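# Place the held card upright in a free stand slot

## Task

Put the card currently in the gripper upright into an unoccupied slot of the card stand. When finished, every other card on the stand must still be in its original slot, and the stand must be standing upright with all of its base resting on the table. Then open the gripper and withdraw the arm.

## Robot and tools

Robot: two arms, left_arm and right_arm, each ending in a parallel-finger gripper. Calibrated base places in the scene frame are left_arm (-0.020, +0.376, 0) and right_arm (-0.042, -0.247, 0), both nearly unrotated. Scene frame: origin at table height, halfway between the nominal bases; +z up, +x away from the robot over the table, left_arm on the +y side. Image left and right do not match arm names. All poses and targets in calls and results use this frame. On each gripper the fingers extend along its +z axis and close along its y axis. end_effector_position is the point between the pads, roughly 1 cm short of the fingertips.

Row format (used by every moving tool): 16 plain numbers, always for both arms, left first: x, y, z (metres), qw, qx, qy, qz (unit quaternion, w first), opening; then the same eight for right_arm. x, y, z and the quaternion are an absolute pose in the scene frame, not an offset. Opening runs from -1 (closed) to +1 (fully open, 0.093 m). An arm meant to stay still should get, every call, the exact pose from the last result before it stopped, plus its current opening. To keep a gripper's orientation, repeat one chosen quaternion rather than copying the possibly drifted reported one. Any number you send is a command, so a 0 opening really closes partway.

execute_actions(actions, cameras): actions is a list of actions; each action is a list of 1 to 15 rows, one row per 1/30 s step; a short action repeats its last row until 15 steps pass. An empty list just reports state and images. If any target lies over 0.6 m from that gripper's current position along any of its axes, the action is rejected for both arms; a malformed action rejects the whole call. Each step the controller limits the command to 100 mm and 20 degrees from the measured pose, so big jumps arrive over several actions; the Hand target line shows where the arm is really headed. cameras: list of names (cam_high, cam_low, cam_left_wrist, cam_right_wrist, each 896x504); omitted, null or ["all"] gives all, [] gives none.

move(target, speed, blend, opening_speed, blocking, cameras): straight-line paths from each Hand target to the absolute pose(s) in target, either one 16-number row or a list of up to 15 rows (no 0.6 m limit). speed: m/s, 0.002 to 0.5, default 0.25, one value or one per target; rotation limited to twice that in rad/s. blend: corner-rounding distance in metres for lists, default 0. opening_speed: rate of opening change per second on the -1..+1 scale, at least 0.2. Openings in later rows are applied only after all arms stop at that row. Paths cap at 10 s. blocking=false returns after about 0.5 s while the move continues; a new move takes over from it. No obstacle avoidance. The result adds a move: line: done, off_target, moving, held or fault, plus limits such as paced (pose clipped) or held (steps withheld). Done means at rest within 10 mm and 2 degrees; it says nothing about contact. Faster moves lag, overshoot and hit harder.

wait(seconds 0 to 10, cameras): lets time pass with last commands held; a running move keeps going. stop(cameras): brakes a running move. zoom_image(camera, region [x0, y0, x1, y1] in pixels, at most 504x504, origin top-left): closer view of that camera's most recent image. read_manual(section="licences"): licence texts only. finished_scene(scene): the present scene's integer number; irreversible, call only once the card stands in its slot without the robot touching anything.

Reading results: end_effector_position and end_effector_quat_wxyz per arm (may be off by a few cm); Hand target; Tool commands; grip_measured (motor position on the opening scale); Joint positions (last entry is finger gap in metres, floored at zero); Joint torques (include arm weight, offsets and noise; joints 1 to 3 wrap past ±28 N m); velocities unless all noise; step readings of position after execute_actions; temperatures once changed. Missing lines mean nothing notable.

Gripping: empty pads meet at about -0.94; each millimetre of object width adds about 0.0208 to that reading; each gripper may read up to 0.02 too open. For a stiff flat part, command at least 0.24 below its width reading for full force; keep sending the same value to hold, send a value well above the width reading to release. A reading below -0.94 does not prove a thin card is held, so check with cameras. Large sudden closing commands spike the force briefly.

Cautions: friction and gravity can leave the gripper low, short or tilted, especially far out; small commands may move oddly, so check pose after each move and correct tilt. Route around an arm's own base, not near it, to avoid flipping the shoulder. Keep arms and grippers apart; the clearance check does not guard gripper-to-gripper contact. Parts may be briefly tugged or pushed by outside forces. Avoid dropping the card, releasing it while moving, fast impacts, hard pressing against the stand, knocking other cards or tipping the stand, and anything leaving the table. Motors heat when holding loads, stretched or pushing: MOTOR HOT at 75 °C, fold and disable the arm at 90 °C, collapse at 100 °C. Thinking time lets the simulation run, with last commands held.

Each tool is called after ">>>" as name(argument=value, ...) on one line, values as JSON.

## Session

>>> execute_actions(actions=[])

Scene clock: 0.00 s.
left_arm: end_effector_position=(+0.3213, +0.3187, +0.5129) grip_measured=+1.000 end_effector_quat_wxyz=(+0.783, -0.129, +0.564, -0.226) | right_arm: end_effector_position=(+0.3545, -0.2579, +0.2460) grip_measured=-0.972 end_effector_quat_wxyz=(+0.305, -0.601, +0.716, -0.182)
Joint positions: left_arm=[-0.281 1.032 1.166 0.208 -0.193 -0.438 0.093] | right_arm=[-0.102 1.465 1.433 -0.827 -0.17 -1.431 0]
Joint velocities: within noise
Joint torques (N m): no reading
Heat: left arm: 37 °C; right arm: 36 °C.
Hand target: left_arm +0.3215, +0.3187, +0.5118; +0.781, -0.130, +0.567, -0.225 | right_arm +0.3552, -0.2577, +0.2526; +0.312, -0.599, +0.713, -0.188
Tool commands: left_gripper/opening=+1.0 right_gripper/opening=-1.0

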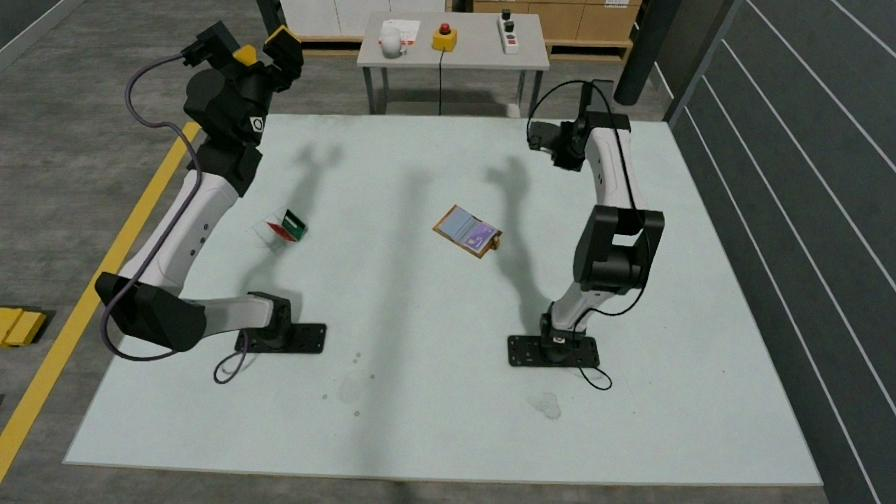

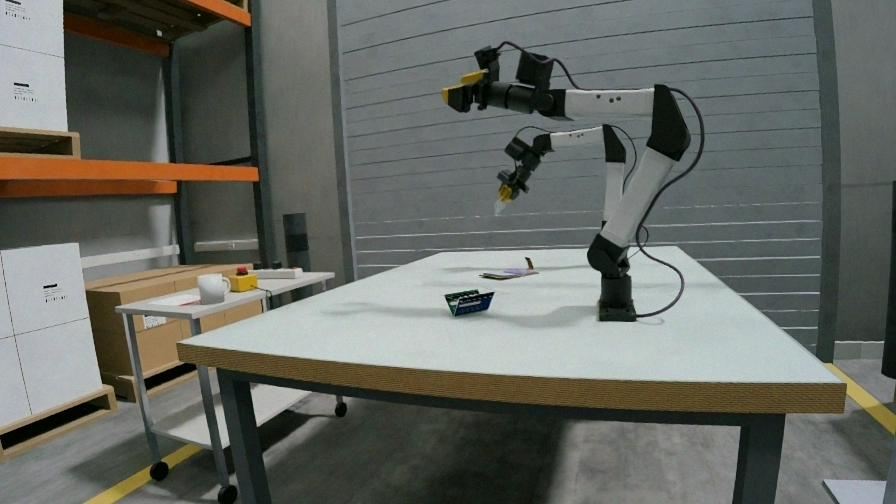

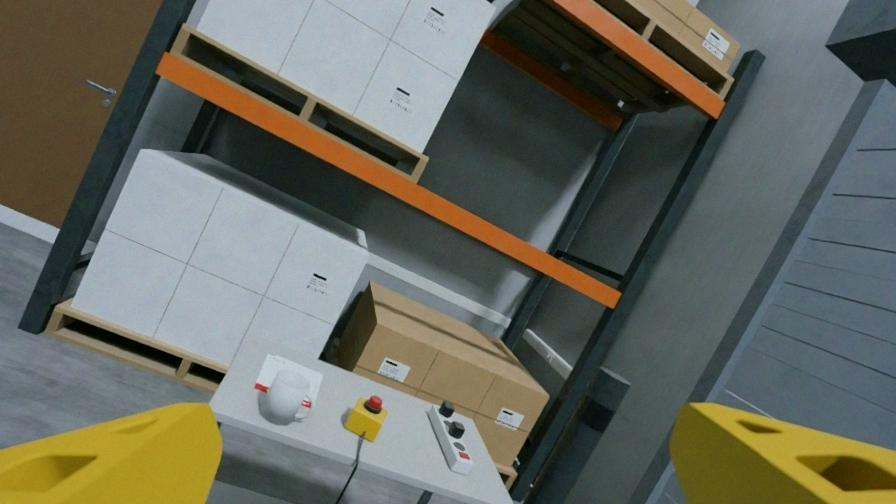

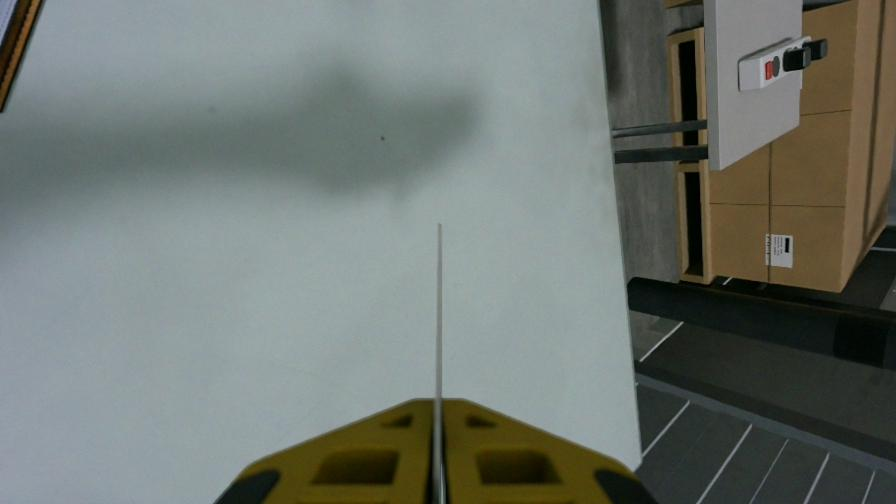

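>>> zoom_image(camera="cam_high", region=[230, 180, 342, 270])

>>> zoom_image(camera="cam_low", region=[420, 270, 520, 330])

>>> zoom_image(camera="cam_low", region=[460, 120, 600, 230])

>>> zoom_image(camera="cam_right_wrist", region=[240, 180, 660, 504])

Scaled by 4.500 from the camera's 896x504 image, which has a finer 1280x720 frame.

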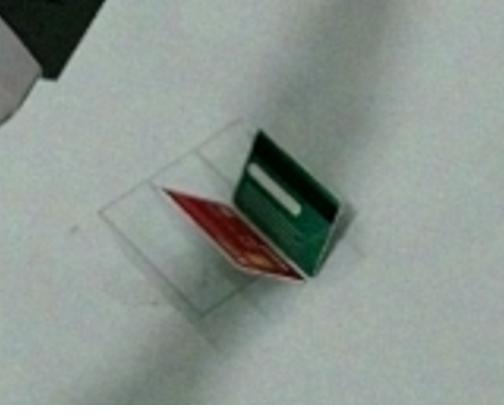

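Scaled by 5.040 from the camera's 896x504 image, which has a finer 1280x720 frame.

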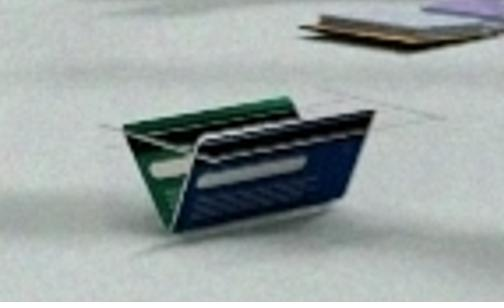

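Scaled by 3.600 from the camera's 896x504 image, which has a finer 1280x720 frame.

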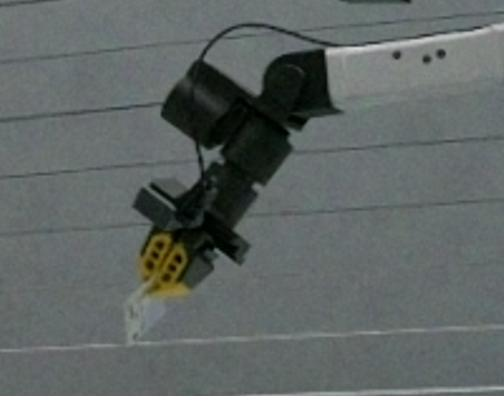

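Scaled by 1.200 from the camera's 896x504 image, which has a finer 1280x720 frame.

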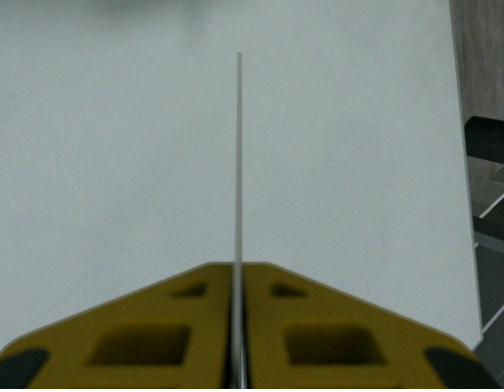

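>>> move(target=[0.18,0.376,0.28,0.2588,0,0.9659,0,1,0.3552,-0.2577,0.2526,0.312,-0.599,0.713,-0.188,-1])

Scene clock: 28.43 s.
left_arm: end_effector_position=(+0.1841, +0.3739, +0.2863) grip_measured=+1.000 end_effector_quat_wxyz=(+0.276, -0.005, +0.961, -0.008) | right_arm: end_effector_position=(+0.3545, -0.2579, +0.2460) grip_measured=-0.972 end_effector_quat_wxyz=(+0.305, -0.601, +0.716, -0.182)
Joint positions: left_arm=[-0.025 1 1.427 -1.439 0.01 -0.018 0.093] | right_arm=[-0.102 1.465 1.433 -0.827 -0.17 -1.431 0]
Joint torques (N m): left_arm=[0.36 0.31 5.72 1.51 -0.01 0.18] | right_arm=[-0.17 -6.46 7.31 1.98 -0.17 -0.06]
Hand target: left_arm +0.1800, +0.3759, +0.2802; +0.259, +0.000, +0.966, +0.000 | right_arm +0.3552, -0.2576, +0.2527; +0.312, -0.599, +0.713, -0.188
Off the commanded pose: left_arm 0.008 m, 2 deg | right_arm 0.007 m, 1 deg.
move: done

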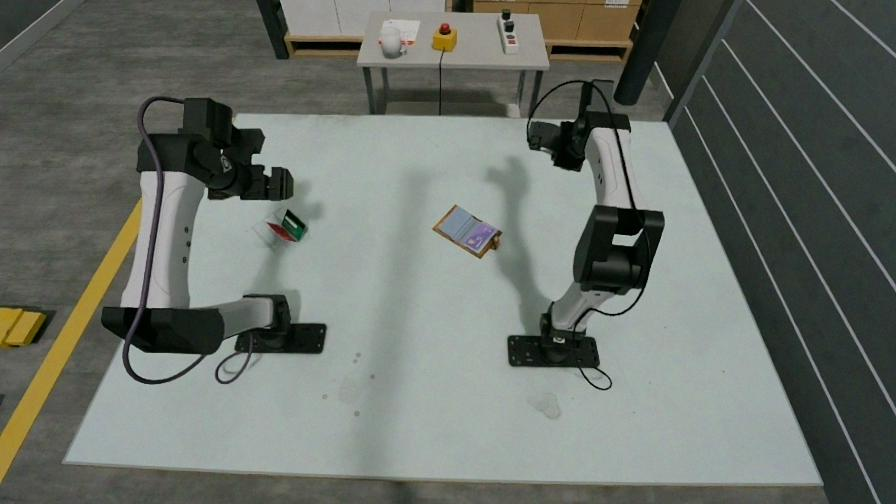

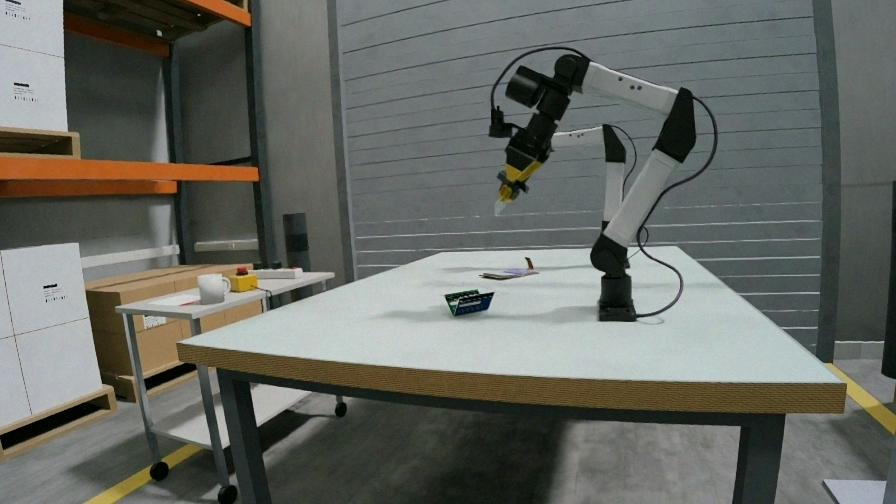

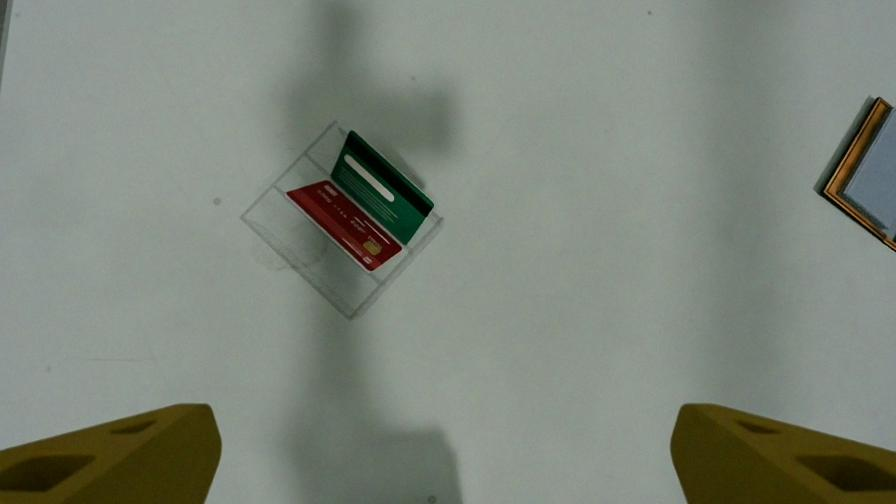

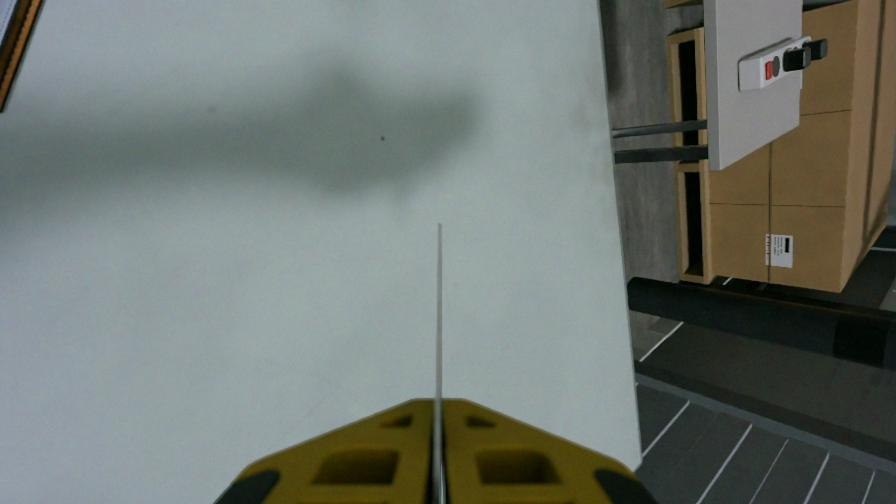

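>>> zoom_image(camera="cam_left_wrist", region=[220, 100, 480, 340])

Scaled by 1.938 from the camera's 896x504 image, which has a finer 1280x720 frame.

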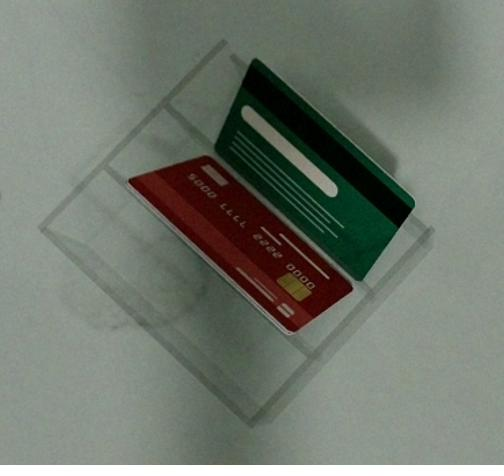

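>>> move(target=[0.36,0.02,0.25,0.5417,0.4545,0.4545,-0.5417,1,0.3552,-0.2577,0.2526,0.312,-0.599,0.713,-0.188,-1])

Scene clock: 73.03 s.
left_arm: end_effector_position=(+0.3580, +0.0240, +0.2591) grip_measured=+1.000 end_effector_quat_wxyz=(+0.553, +0.454, +0.451, -0.534) | right_arm: end_effector_position=(+0.3545, -0.2579, +0.2460) grip_measured=-0.972 end_effector_quat_wxyz=(+0.305, -0.601, +0.716, -0.182)
Joint positions: left_arm=[-0.482 2.063 1.208 1.238 1.063 -0.317 0.093] | right_arm=[-0.102 1.465 1.433 -0.827 -0.17 -1.431 0]
Joint torques (N m): left_arm=[0.05 -6.38 8.28 1.81 0 -0.05] | right_arm=[-0.17 -6.46 7.31 1.98 -0.16 -0.07]
Hand target: left_arm +0.3597, +0.0201, +0.2500; +0.542, +0.455, +0.455, -0.541 | right_arm +0.3552, -0.2576, +0.2527; +0.312, -0.599, +0.713, -0.188
Off the commanded pose: left_arm 0.010 m, 2 deg | right_arm 0.007 m, 1 deg.
move: done

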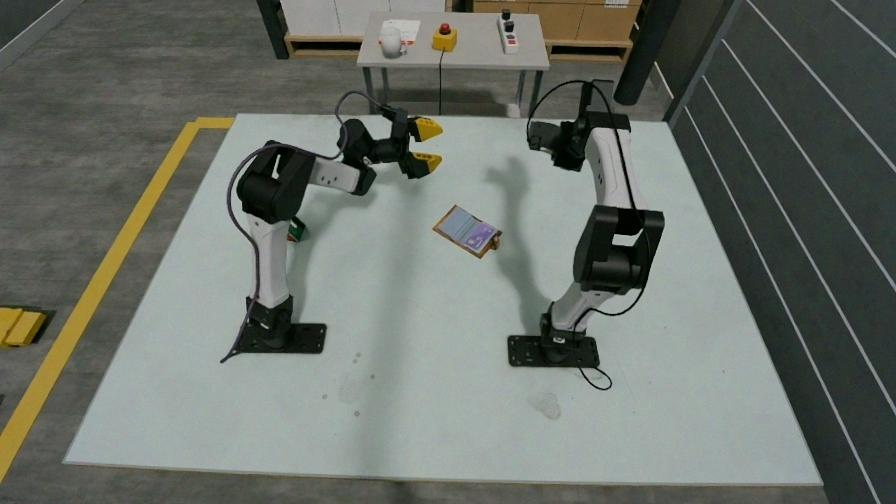

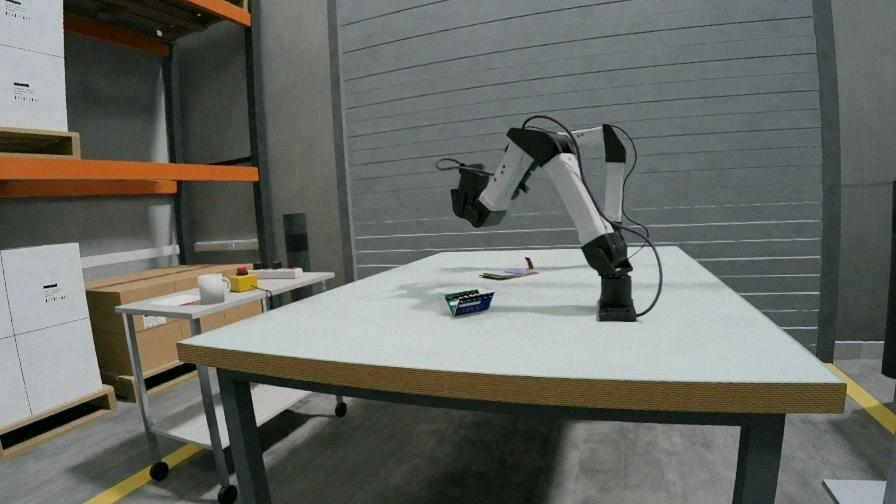

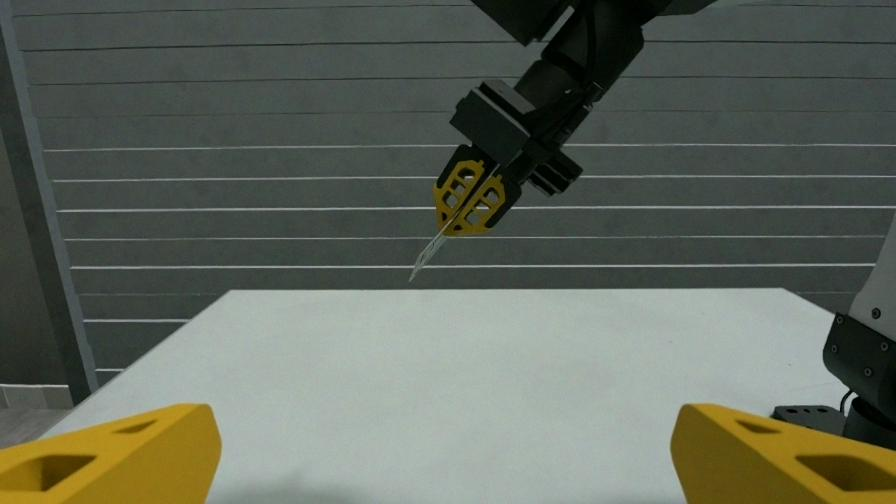

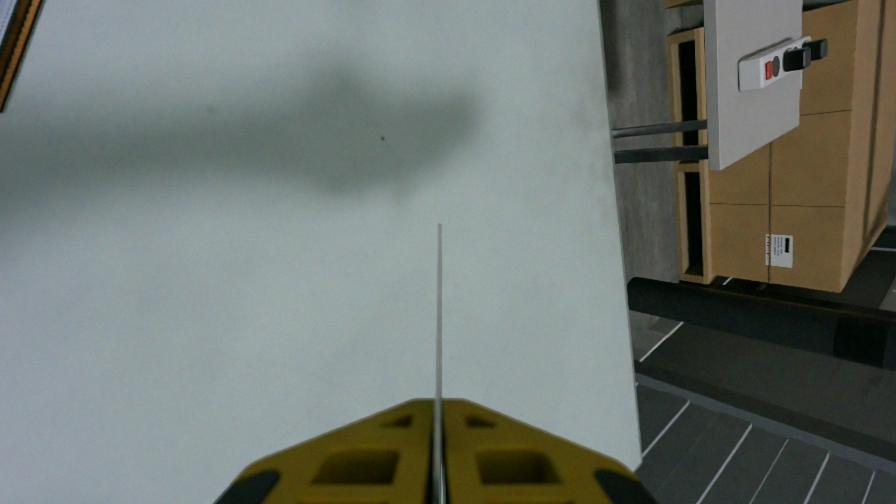

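>>> zoom_image(camera="cam_left_wrist", region=[390, 130, 550, 290])

Scaled by 3.150 from the camera's 896x504 image, which has a finer 1280x720 frame.

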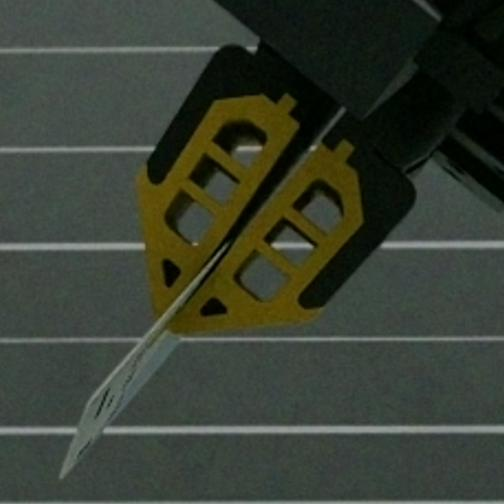

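>>> move(target=[0.2,0.376,0.36,0.4226,0,0.9063,0,1,0.3552,-0.2577,0.2526,0.312,-0.599,0.713,-0.188,-1], cameras=[])

>>> move(target=[0.2,0.376,0.36,0.4226,0,0.9063,0,1,0.25,0.10,0.20,0.4379,-0.5512,0.5707,0.4229,-1])

Scene clock: 114.23 s.
Off the commanded pose: left_arm 0.004 m, 2 deg | right_arm 0.007 m, 1 deg.
move: done

Scene clock: 117.93 s.
left_arm: end_effector_position=(+0.2026, +0.3730, +0.3616) grip_measured=+1.000 end_effector_quat_wxyz=(+0.432, -0.002, +0.902, -0.009) | right_arm: end_effector_position=(+0.2530, +0.0990, +0.2075) grip_measured=-0.973 end_effector_quat_wxyz=(-0.445, +0.552, -0.569, -0.416)
Joint positions: left_arm=[-0.031 0.94 1.535 -1.273 0.007 -0.017 0.093] | right_arm=[0.566 1.647 1.02 0.196 -0.906 -0.364 0]
Joint torques (N m): left_arm=[0.77 1.1 7.17 1.95 0 0.2] | right_arm=[0.17 -6.53 5.44 2.37 -0.37 -0.04]
Hand target: left_arm +0.2000, +0.3759, +0.3601; +0.423, +0.000, +0.906, +0.000 | right_arm +0.2499, +0.1000, +0.2001; -0.438, +0.551, -0.571, -0.423
Off the commanded pose: left_arm 0.004 m, 2 deg | right_arm 0.008 m, 1 deg.
move: done

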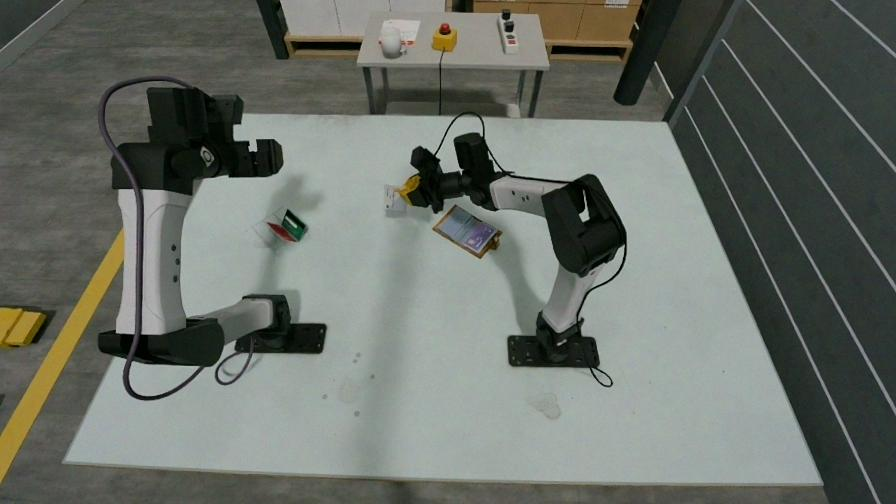

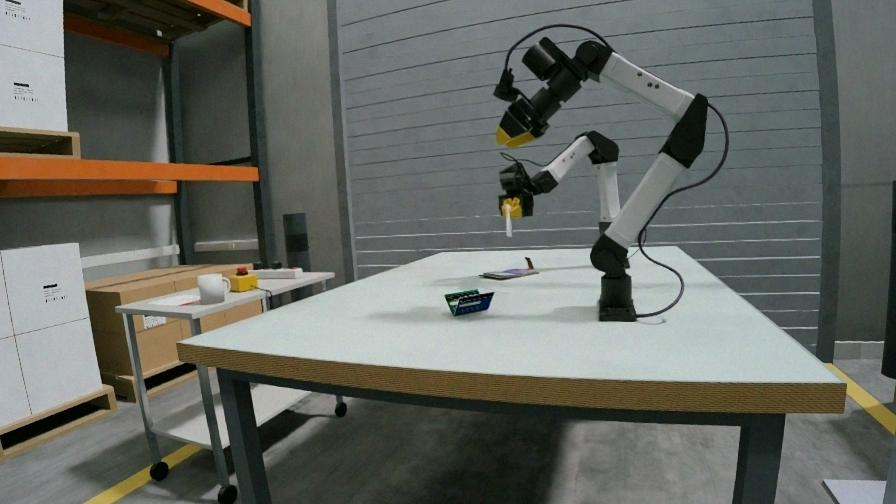

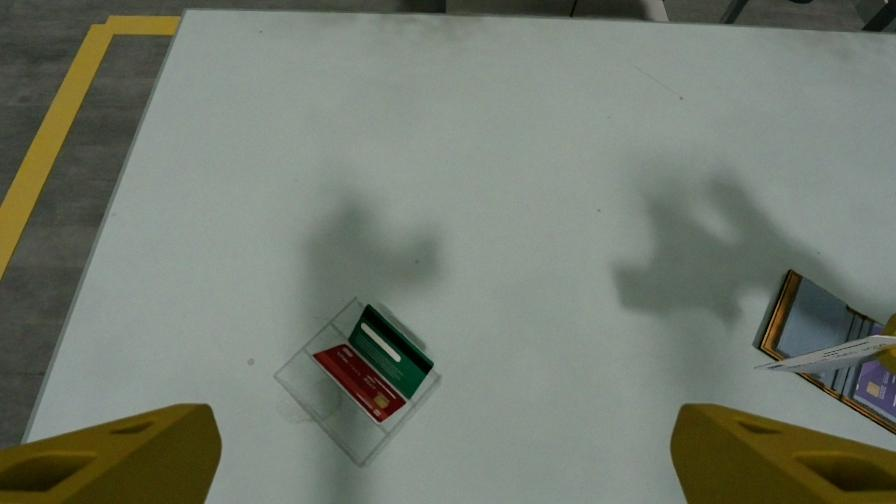

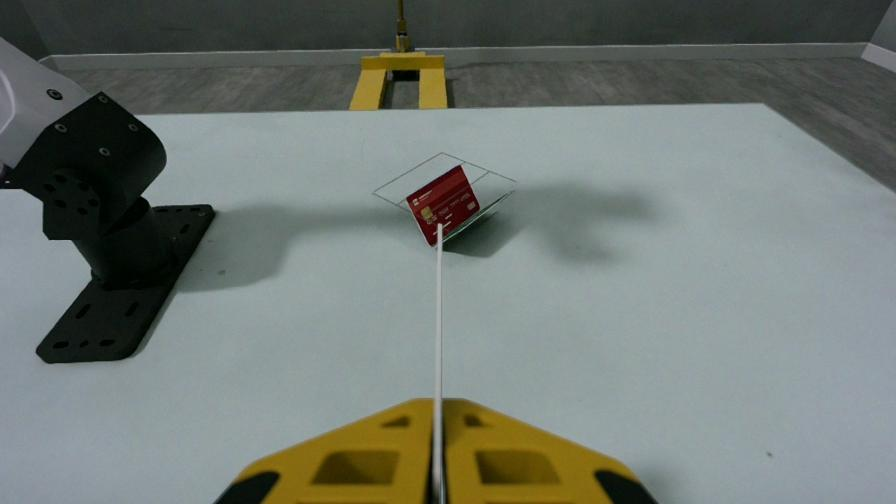

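>>> zoom_image(camera="cam_right_wrist", region=[360, 140, 530, 260])

>>> zoom_image(camera="cam_left_wrist", region=[260, 280, 460, 480])

>>> zoom_image(camera="cam_left_wrist", region=[740, 250, 896, 440])

Scaled by 2.965 from the camera's 896x504 image, which has a finer 1280x720 frame.

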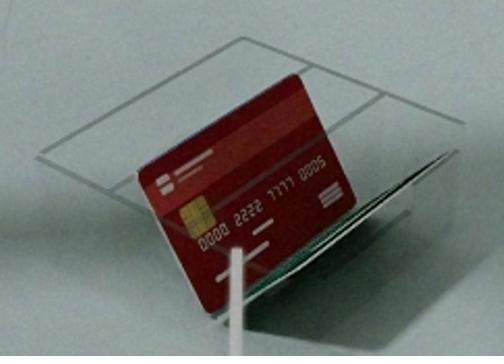

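Scaled by 2.520 from the camera's 896x504 image, which has a finer 1280x720 frame.

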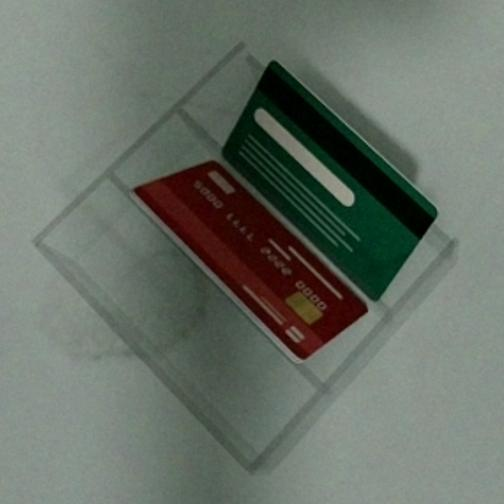

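Scaled by 2.653 from the camera's 896x504 image, which has a finer 1280x720 frame.

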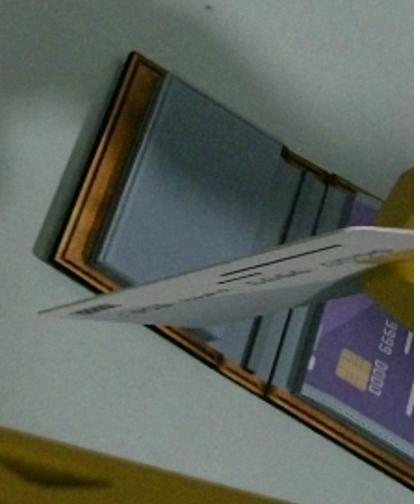

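>>> move(target=[0.2,0.376,0.36,0.4226,0,0.9063,0,1,0.24,-0.03,0.19,0,0.4226,0.9063,0,-1], cameras=[])

>>> move(target=[0.12,0.113,0.16,0.6409,0.2988,0.6409,-0.2988,1,0.24,-0.03,0.19,0,0.4226,0.9063,0,-1])

Scene clock: 217.30 s.
Heat: left arm: 38 °C; right arm: 43 °C.
Off the commanded pose: left_arm 0.004 m, 2 deg | right_arm 0.004 m, 3 deg.
joint sent to its limit (right arm) — joint 4 (wrist pitch), lower limit. The joint targets still meet the commanded pose.
move: off_target (right_arm)

Scene clock: 221.00 s.
left_arm: end_effector_position=(+0.1208, +0.1122, +0.1669) grip_measured=+1.000 end_effector_quat_wxyz=(+0.644, +0.287, +0.640, -0.307) | right_arm: end_effector_position=(+0.2381, -0.0311, +0.1868) grip_measured=-0.973 end_effector_quat_wxyz=(+0.013, +0.417, +0.908, +0.017)
Joint positions: left_arm=[-1.363 1.053 0.016 1.056 -0.477 -0.014 0.093] | right_arm=[0.657 1.878 1.894 -1.545 0.007 1.523 0]
Joint torques (N m): left_arm=[0.59 -0.09 5.63 2.35 0.22 0.19] | right_arm=[-0.57 -7.56 7.54 0.29 0.01 -0.04]
Hand target: left_arm +0.1200, +0.1131, +0.1600; +0.641, +0.299, +0.641, -0.299 | right_arm +0.2399, -0.0300, +0.1895; +0.010, +0.422, +0.906, +0.019
Off the commanded pose: left_arm 0.007 m, 2 deg | right_arm 0.004 m, 2 deg.
joint sent to its limit (right arm) — joint 4 (wrist pitch), lower limit. The joint targets still meet the commanded pose.
move: done

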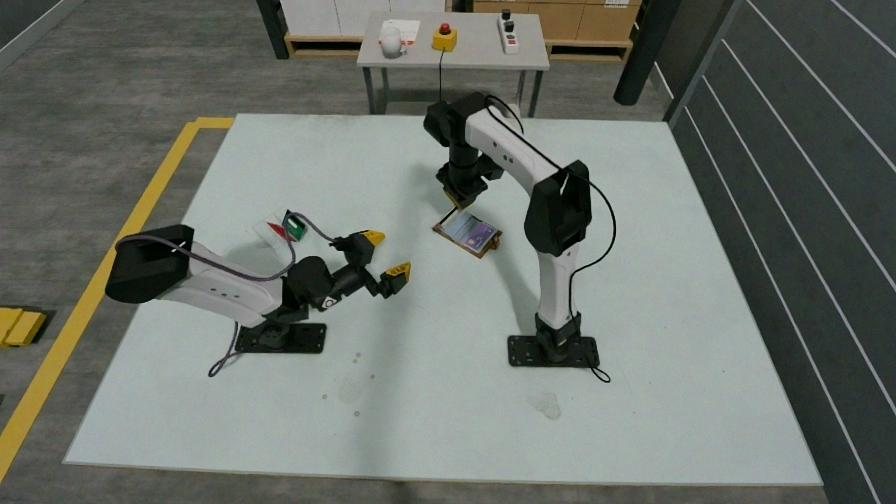

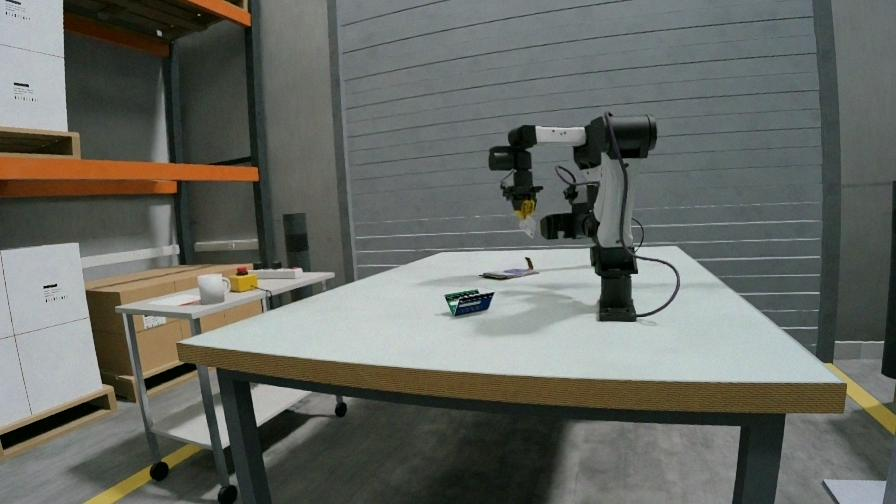

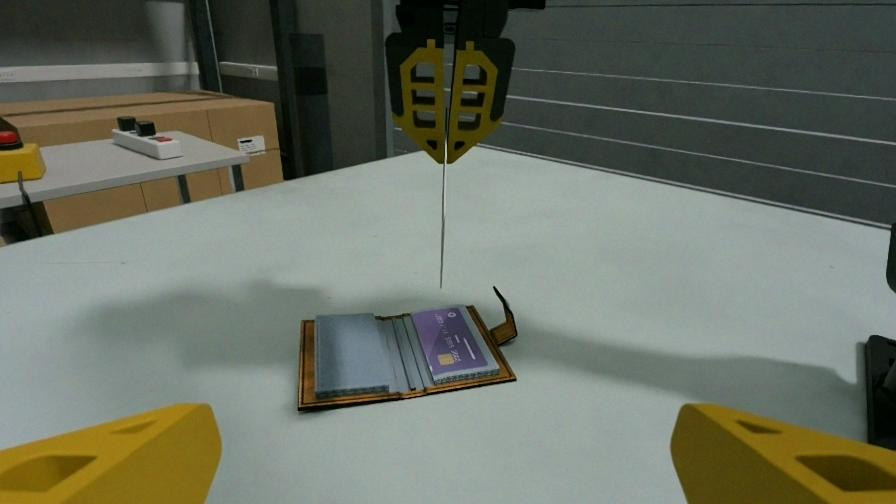

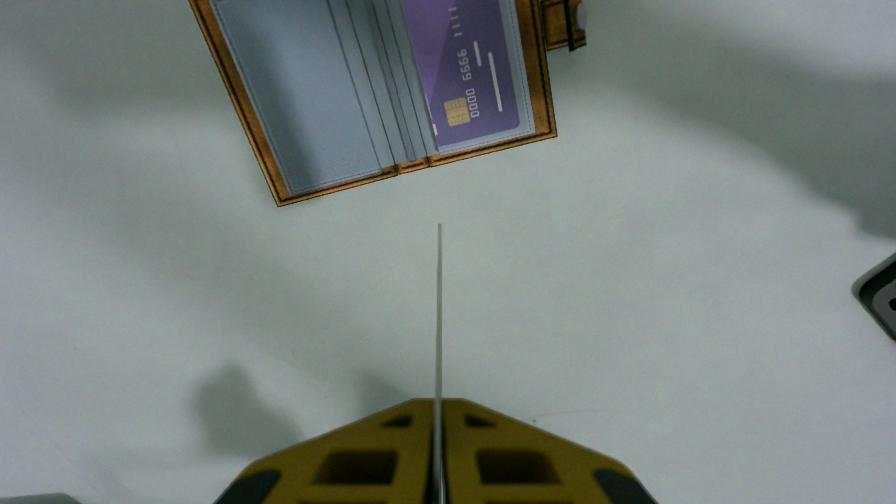

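>>> move(target=[0.183,0.035,0.146,0.6506,0.3196,0.6312,-0.278,1,0.24,-0.03,0.19,0,0.4226,0.9063,0,-1], speed=0.15)

Scene clock: 242.63 s.
left_arm: end_effector_position=(+0.1814, +0.0385, +0.1485) grip_measured=+1.000 end_effector_quat_wxyz=(+0.651, +0.311, +0.633, -0.282) | right_arm: end_effector_position=(+0.2379, -0.0312, +0.1868) grip_measured=-0.973 end_effector_quat_wxyz=(+0.013, +0.417, +0.908, +0.016)
Joint positions: left_arm=[-1.176 1.68 0.304 1.381 -0.291 0.05 0.093] | right_arm=[0.657 1.878 1.894 -1.546 0.007 1.523 0]
Joint torques (N m): left_arm=[0.73 -2.96 6.17 2.42 0.21 0.19] | right_arm=[-0.55 -7.56 7.56 0.3 0.01 -0.04]
Hand target: left_arm +0.1829, +0.0351, +0.1459; +0.650, +0.320, +0.631, -0.278 | right_arm +0.2398, -0.0301, +0.1895; +0.010, +0.422, +0.906, +0.019
Off the commanded pose: left_arm 0.005 m, 1 deg | right_arm 0.004 m, 2 deg.
joint sent to its limit (right arm) — joint 4 (wrist pitch), lower limit. The joint targets still meet the commanded pose.
move: done

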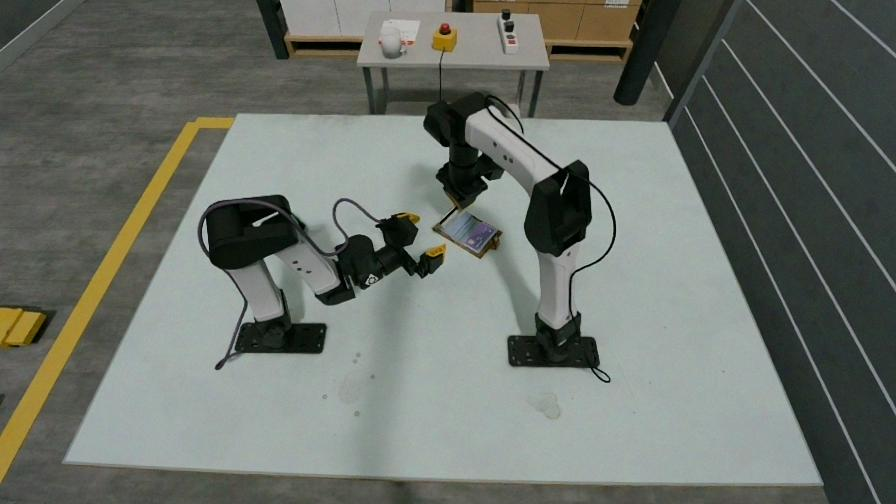

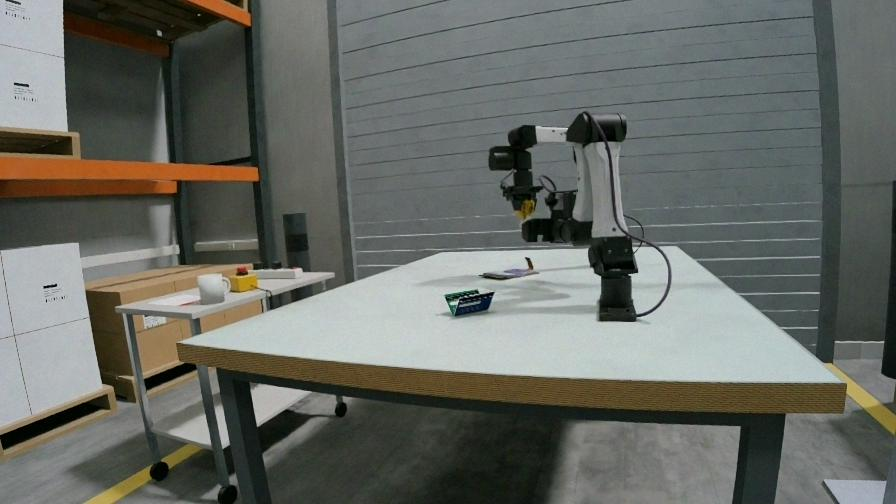

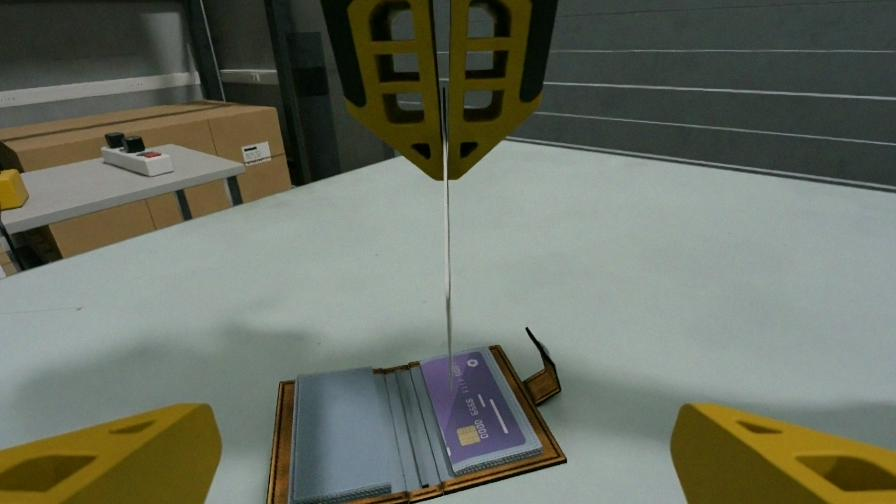

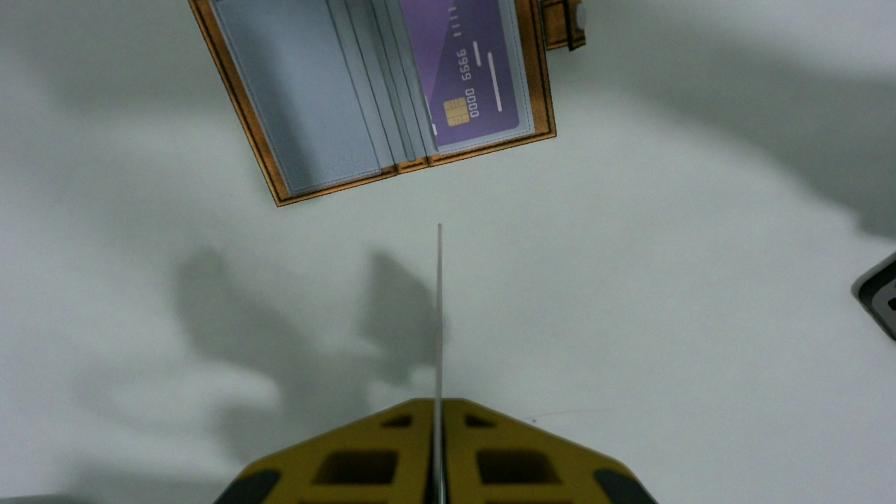

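>>> move(target=[0.2306,-0.0225,0.146,0.6506,0.3196,0.6312,-0.278,1,0.24,-0.03,0.19,0,0.4226,0.9063,0,-1], speed=0.08)

>>> zoom_image(camera="cam_left_wrist", region=[300, 0, 600, 504])

Scene clock: 252.30 s.
left_arm: end_effector_position=(+0.2280, -0.0183, +0.1573) grip_measured=+1.000 end_effector_quat_wxyz=(+0.659, +0.305, +0.624, -0.288) | right_arm: end_effector_position=(+0.2379, -0.0312, +0.1868) grip_measured=-0.973 end_effector_quat_wxyz=(+0.013, +0.417, +0.908, +0.016)
Joint positions: left_arm=[-1.11 1.87 0.595 1.311 -0.225 0.051 0.093] | right_arm=[0.657 1.878 1.894 -1.546 0.007 1.523 0]
Joint torques (N m): left_arm=[0.75 -4.53 6.9 2.14 0.22 0.19] | right_arm=[-0.57 -7.56 7.56 0.3 0 -0.04]
Hand target: left_arm +0.2303, -0.0219, +0.1461; +0.650, +0.319, +0.631, -0.278 | right_arm +0.2399, -0.0301, +0.1895; +0.010, +0.422, +0.906, +0.019
Off the commanded pose: left_arm 0.012 m, 2 deg | right_arm 0.004 m, 2 deg.
joint sent to its limit (right arm) — joint 4 (wrist pitch), lower limit. The joint targets still meet the commanded pose.
move: off_target (left_arm)

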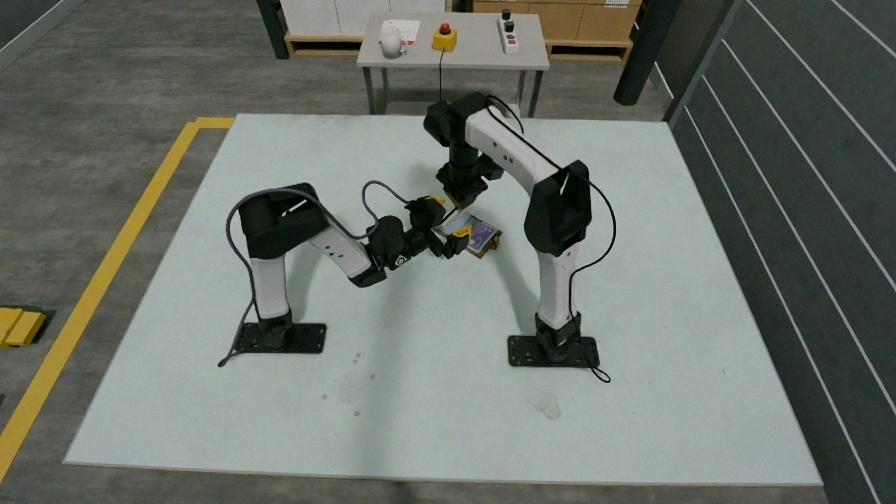

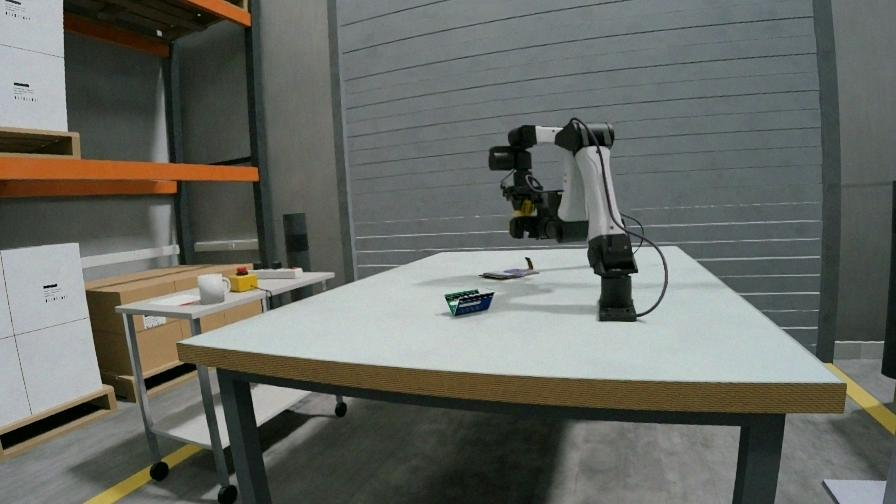

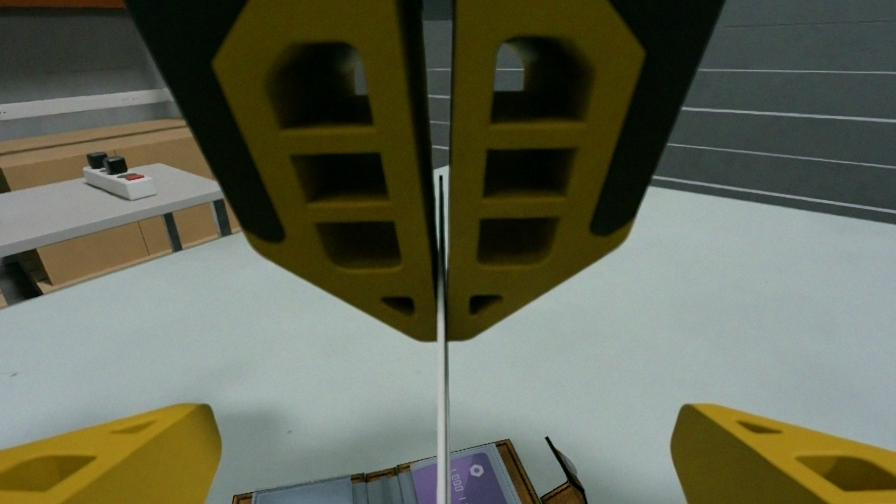

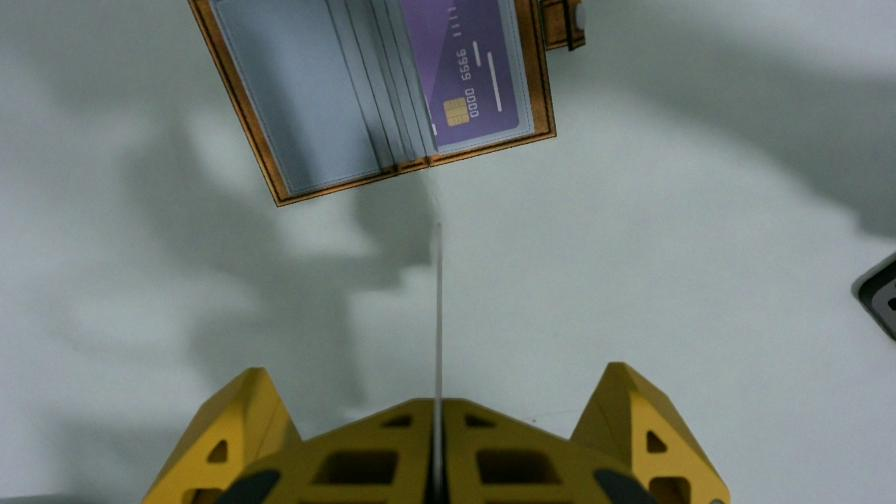

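Scaled by 1.000.

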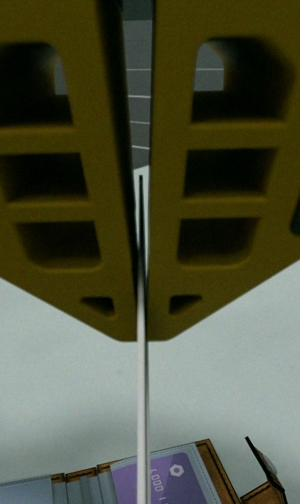

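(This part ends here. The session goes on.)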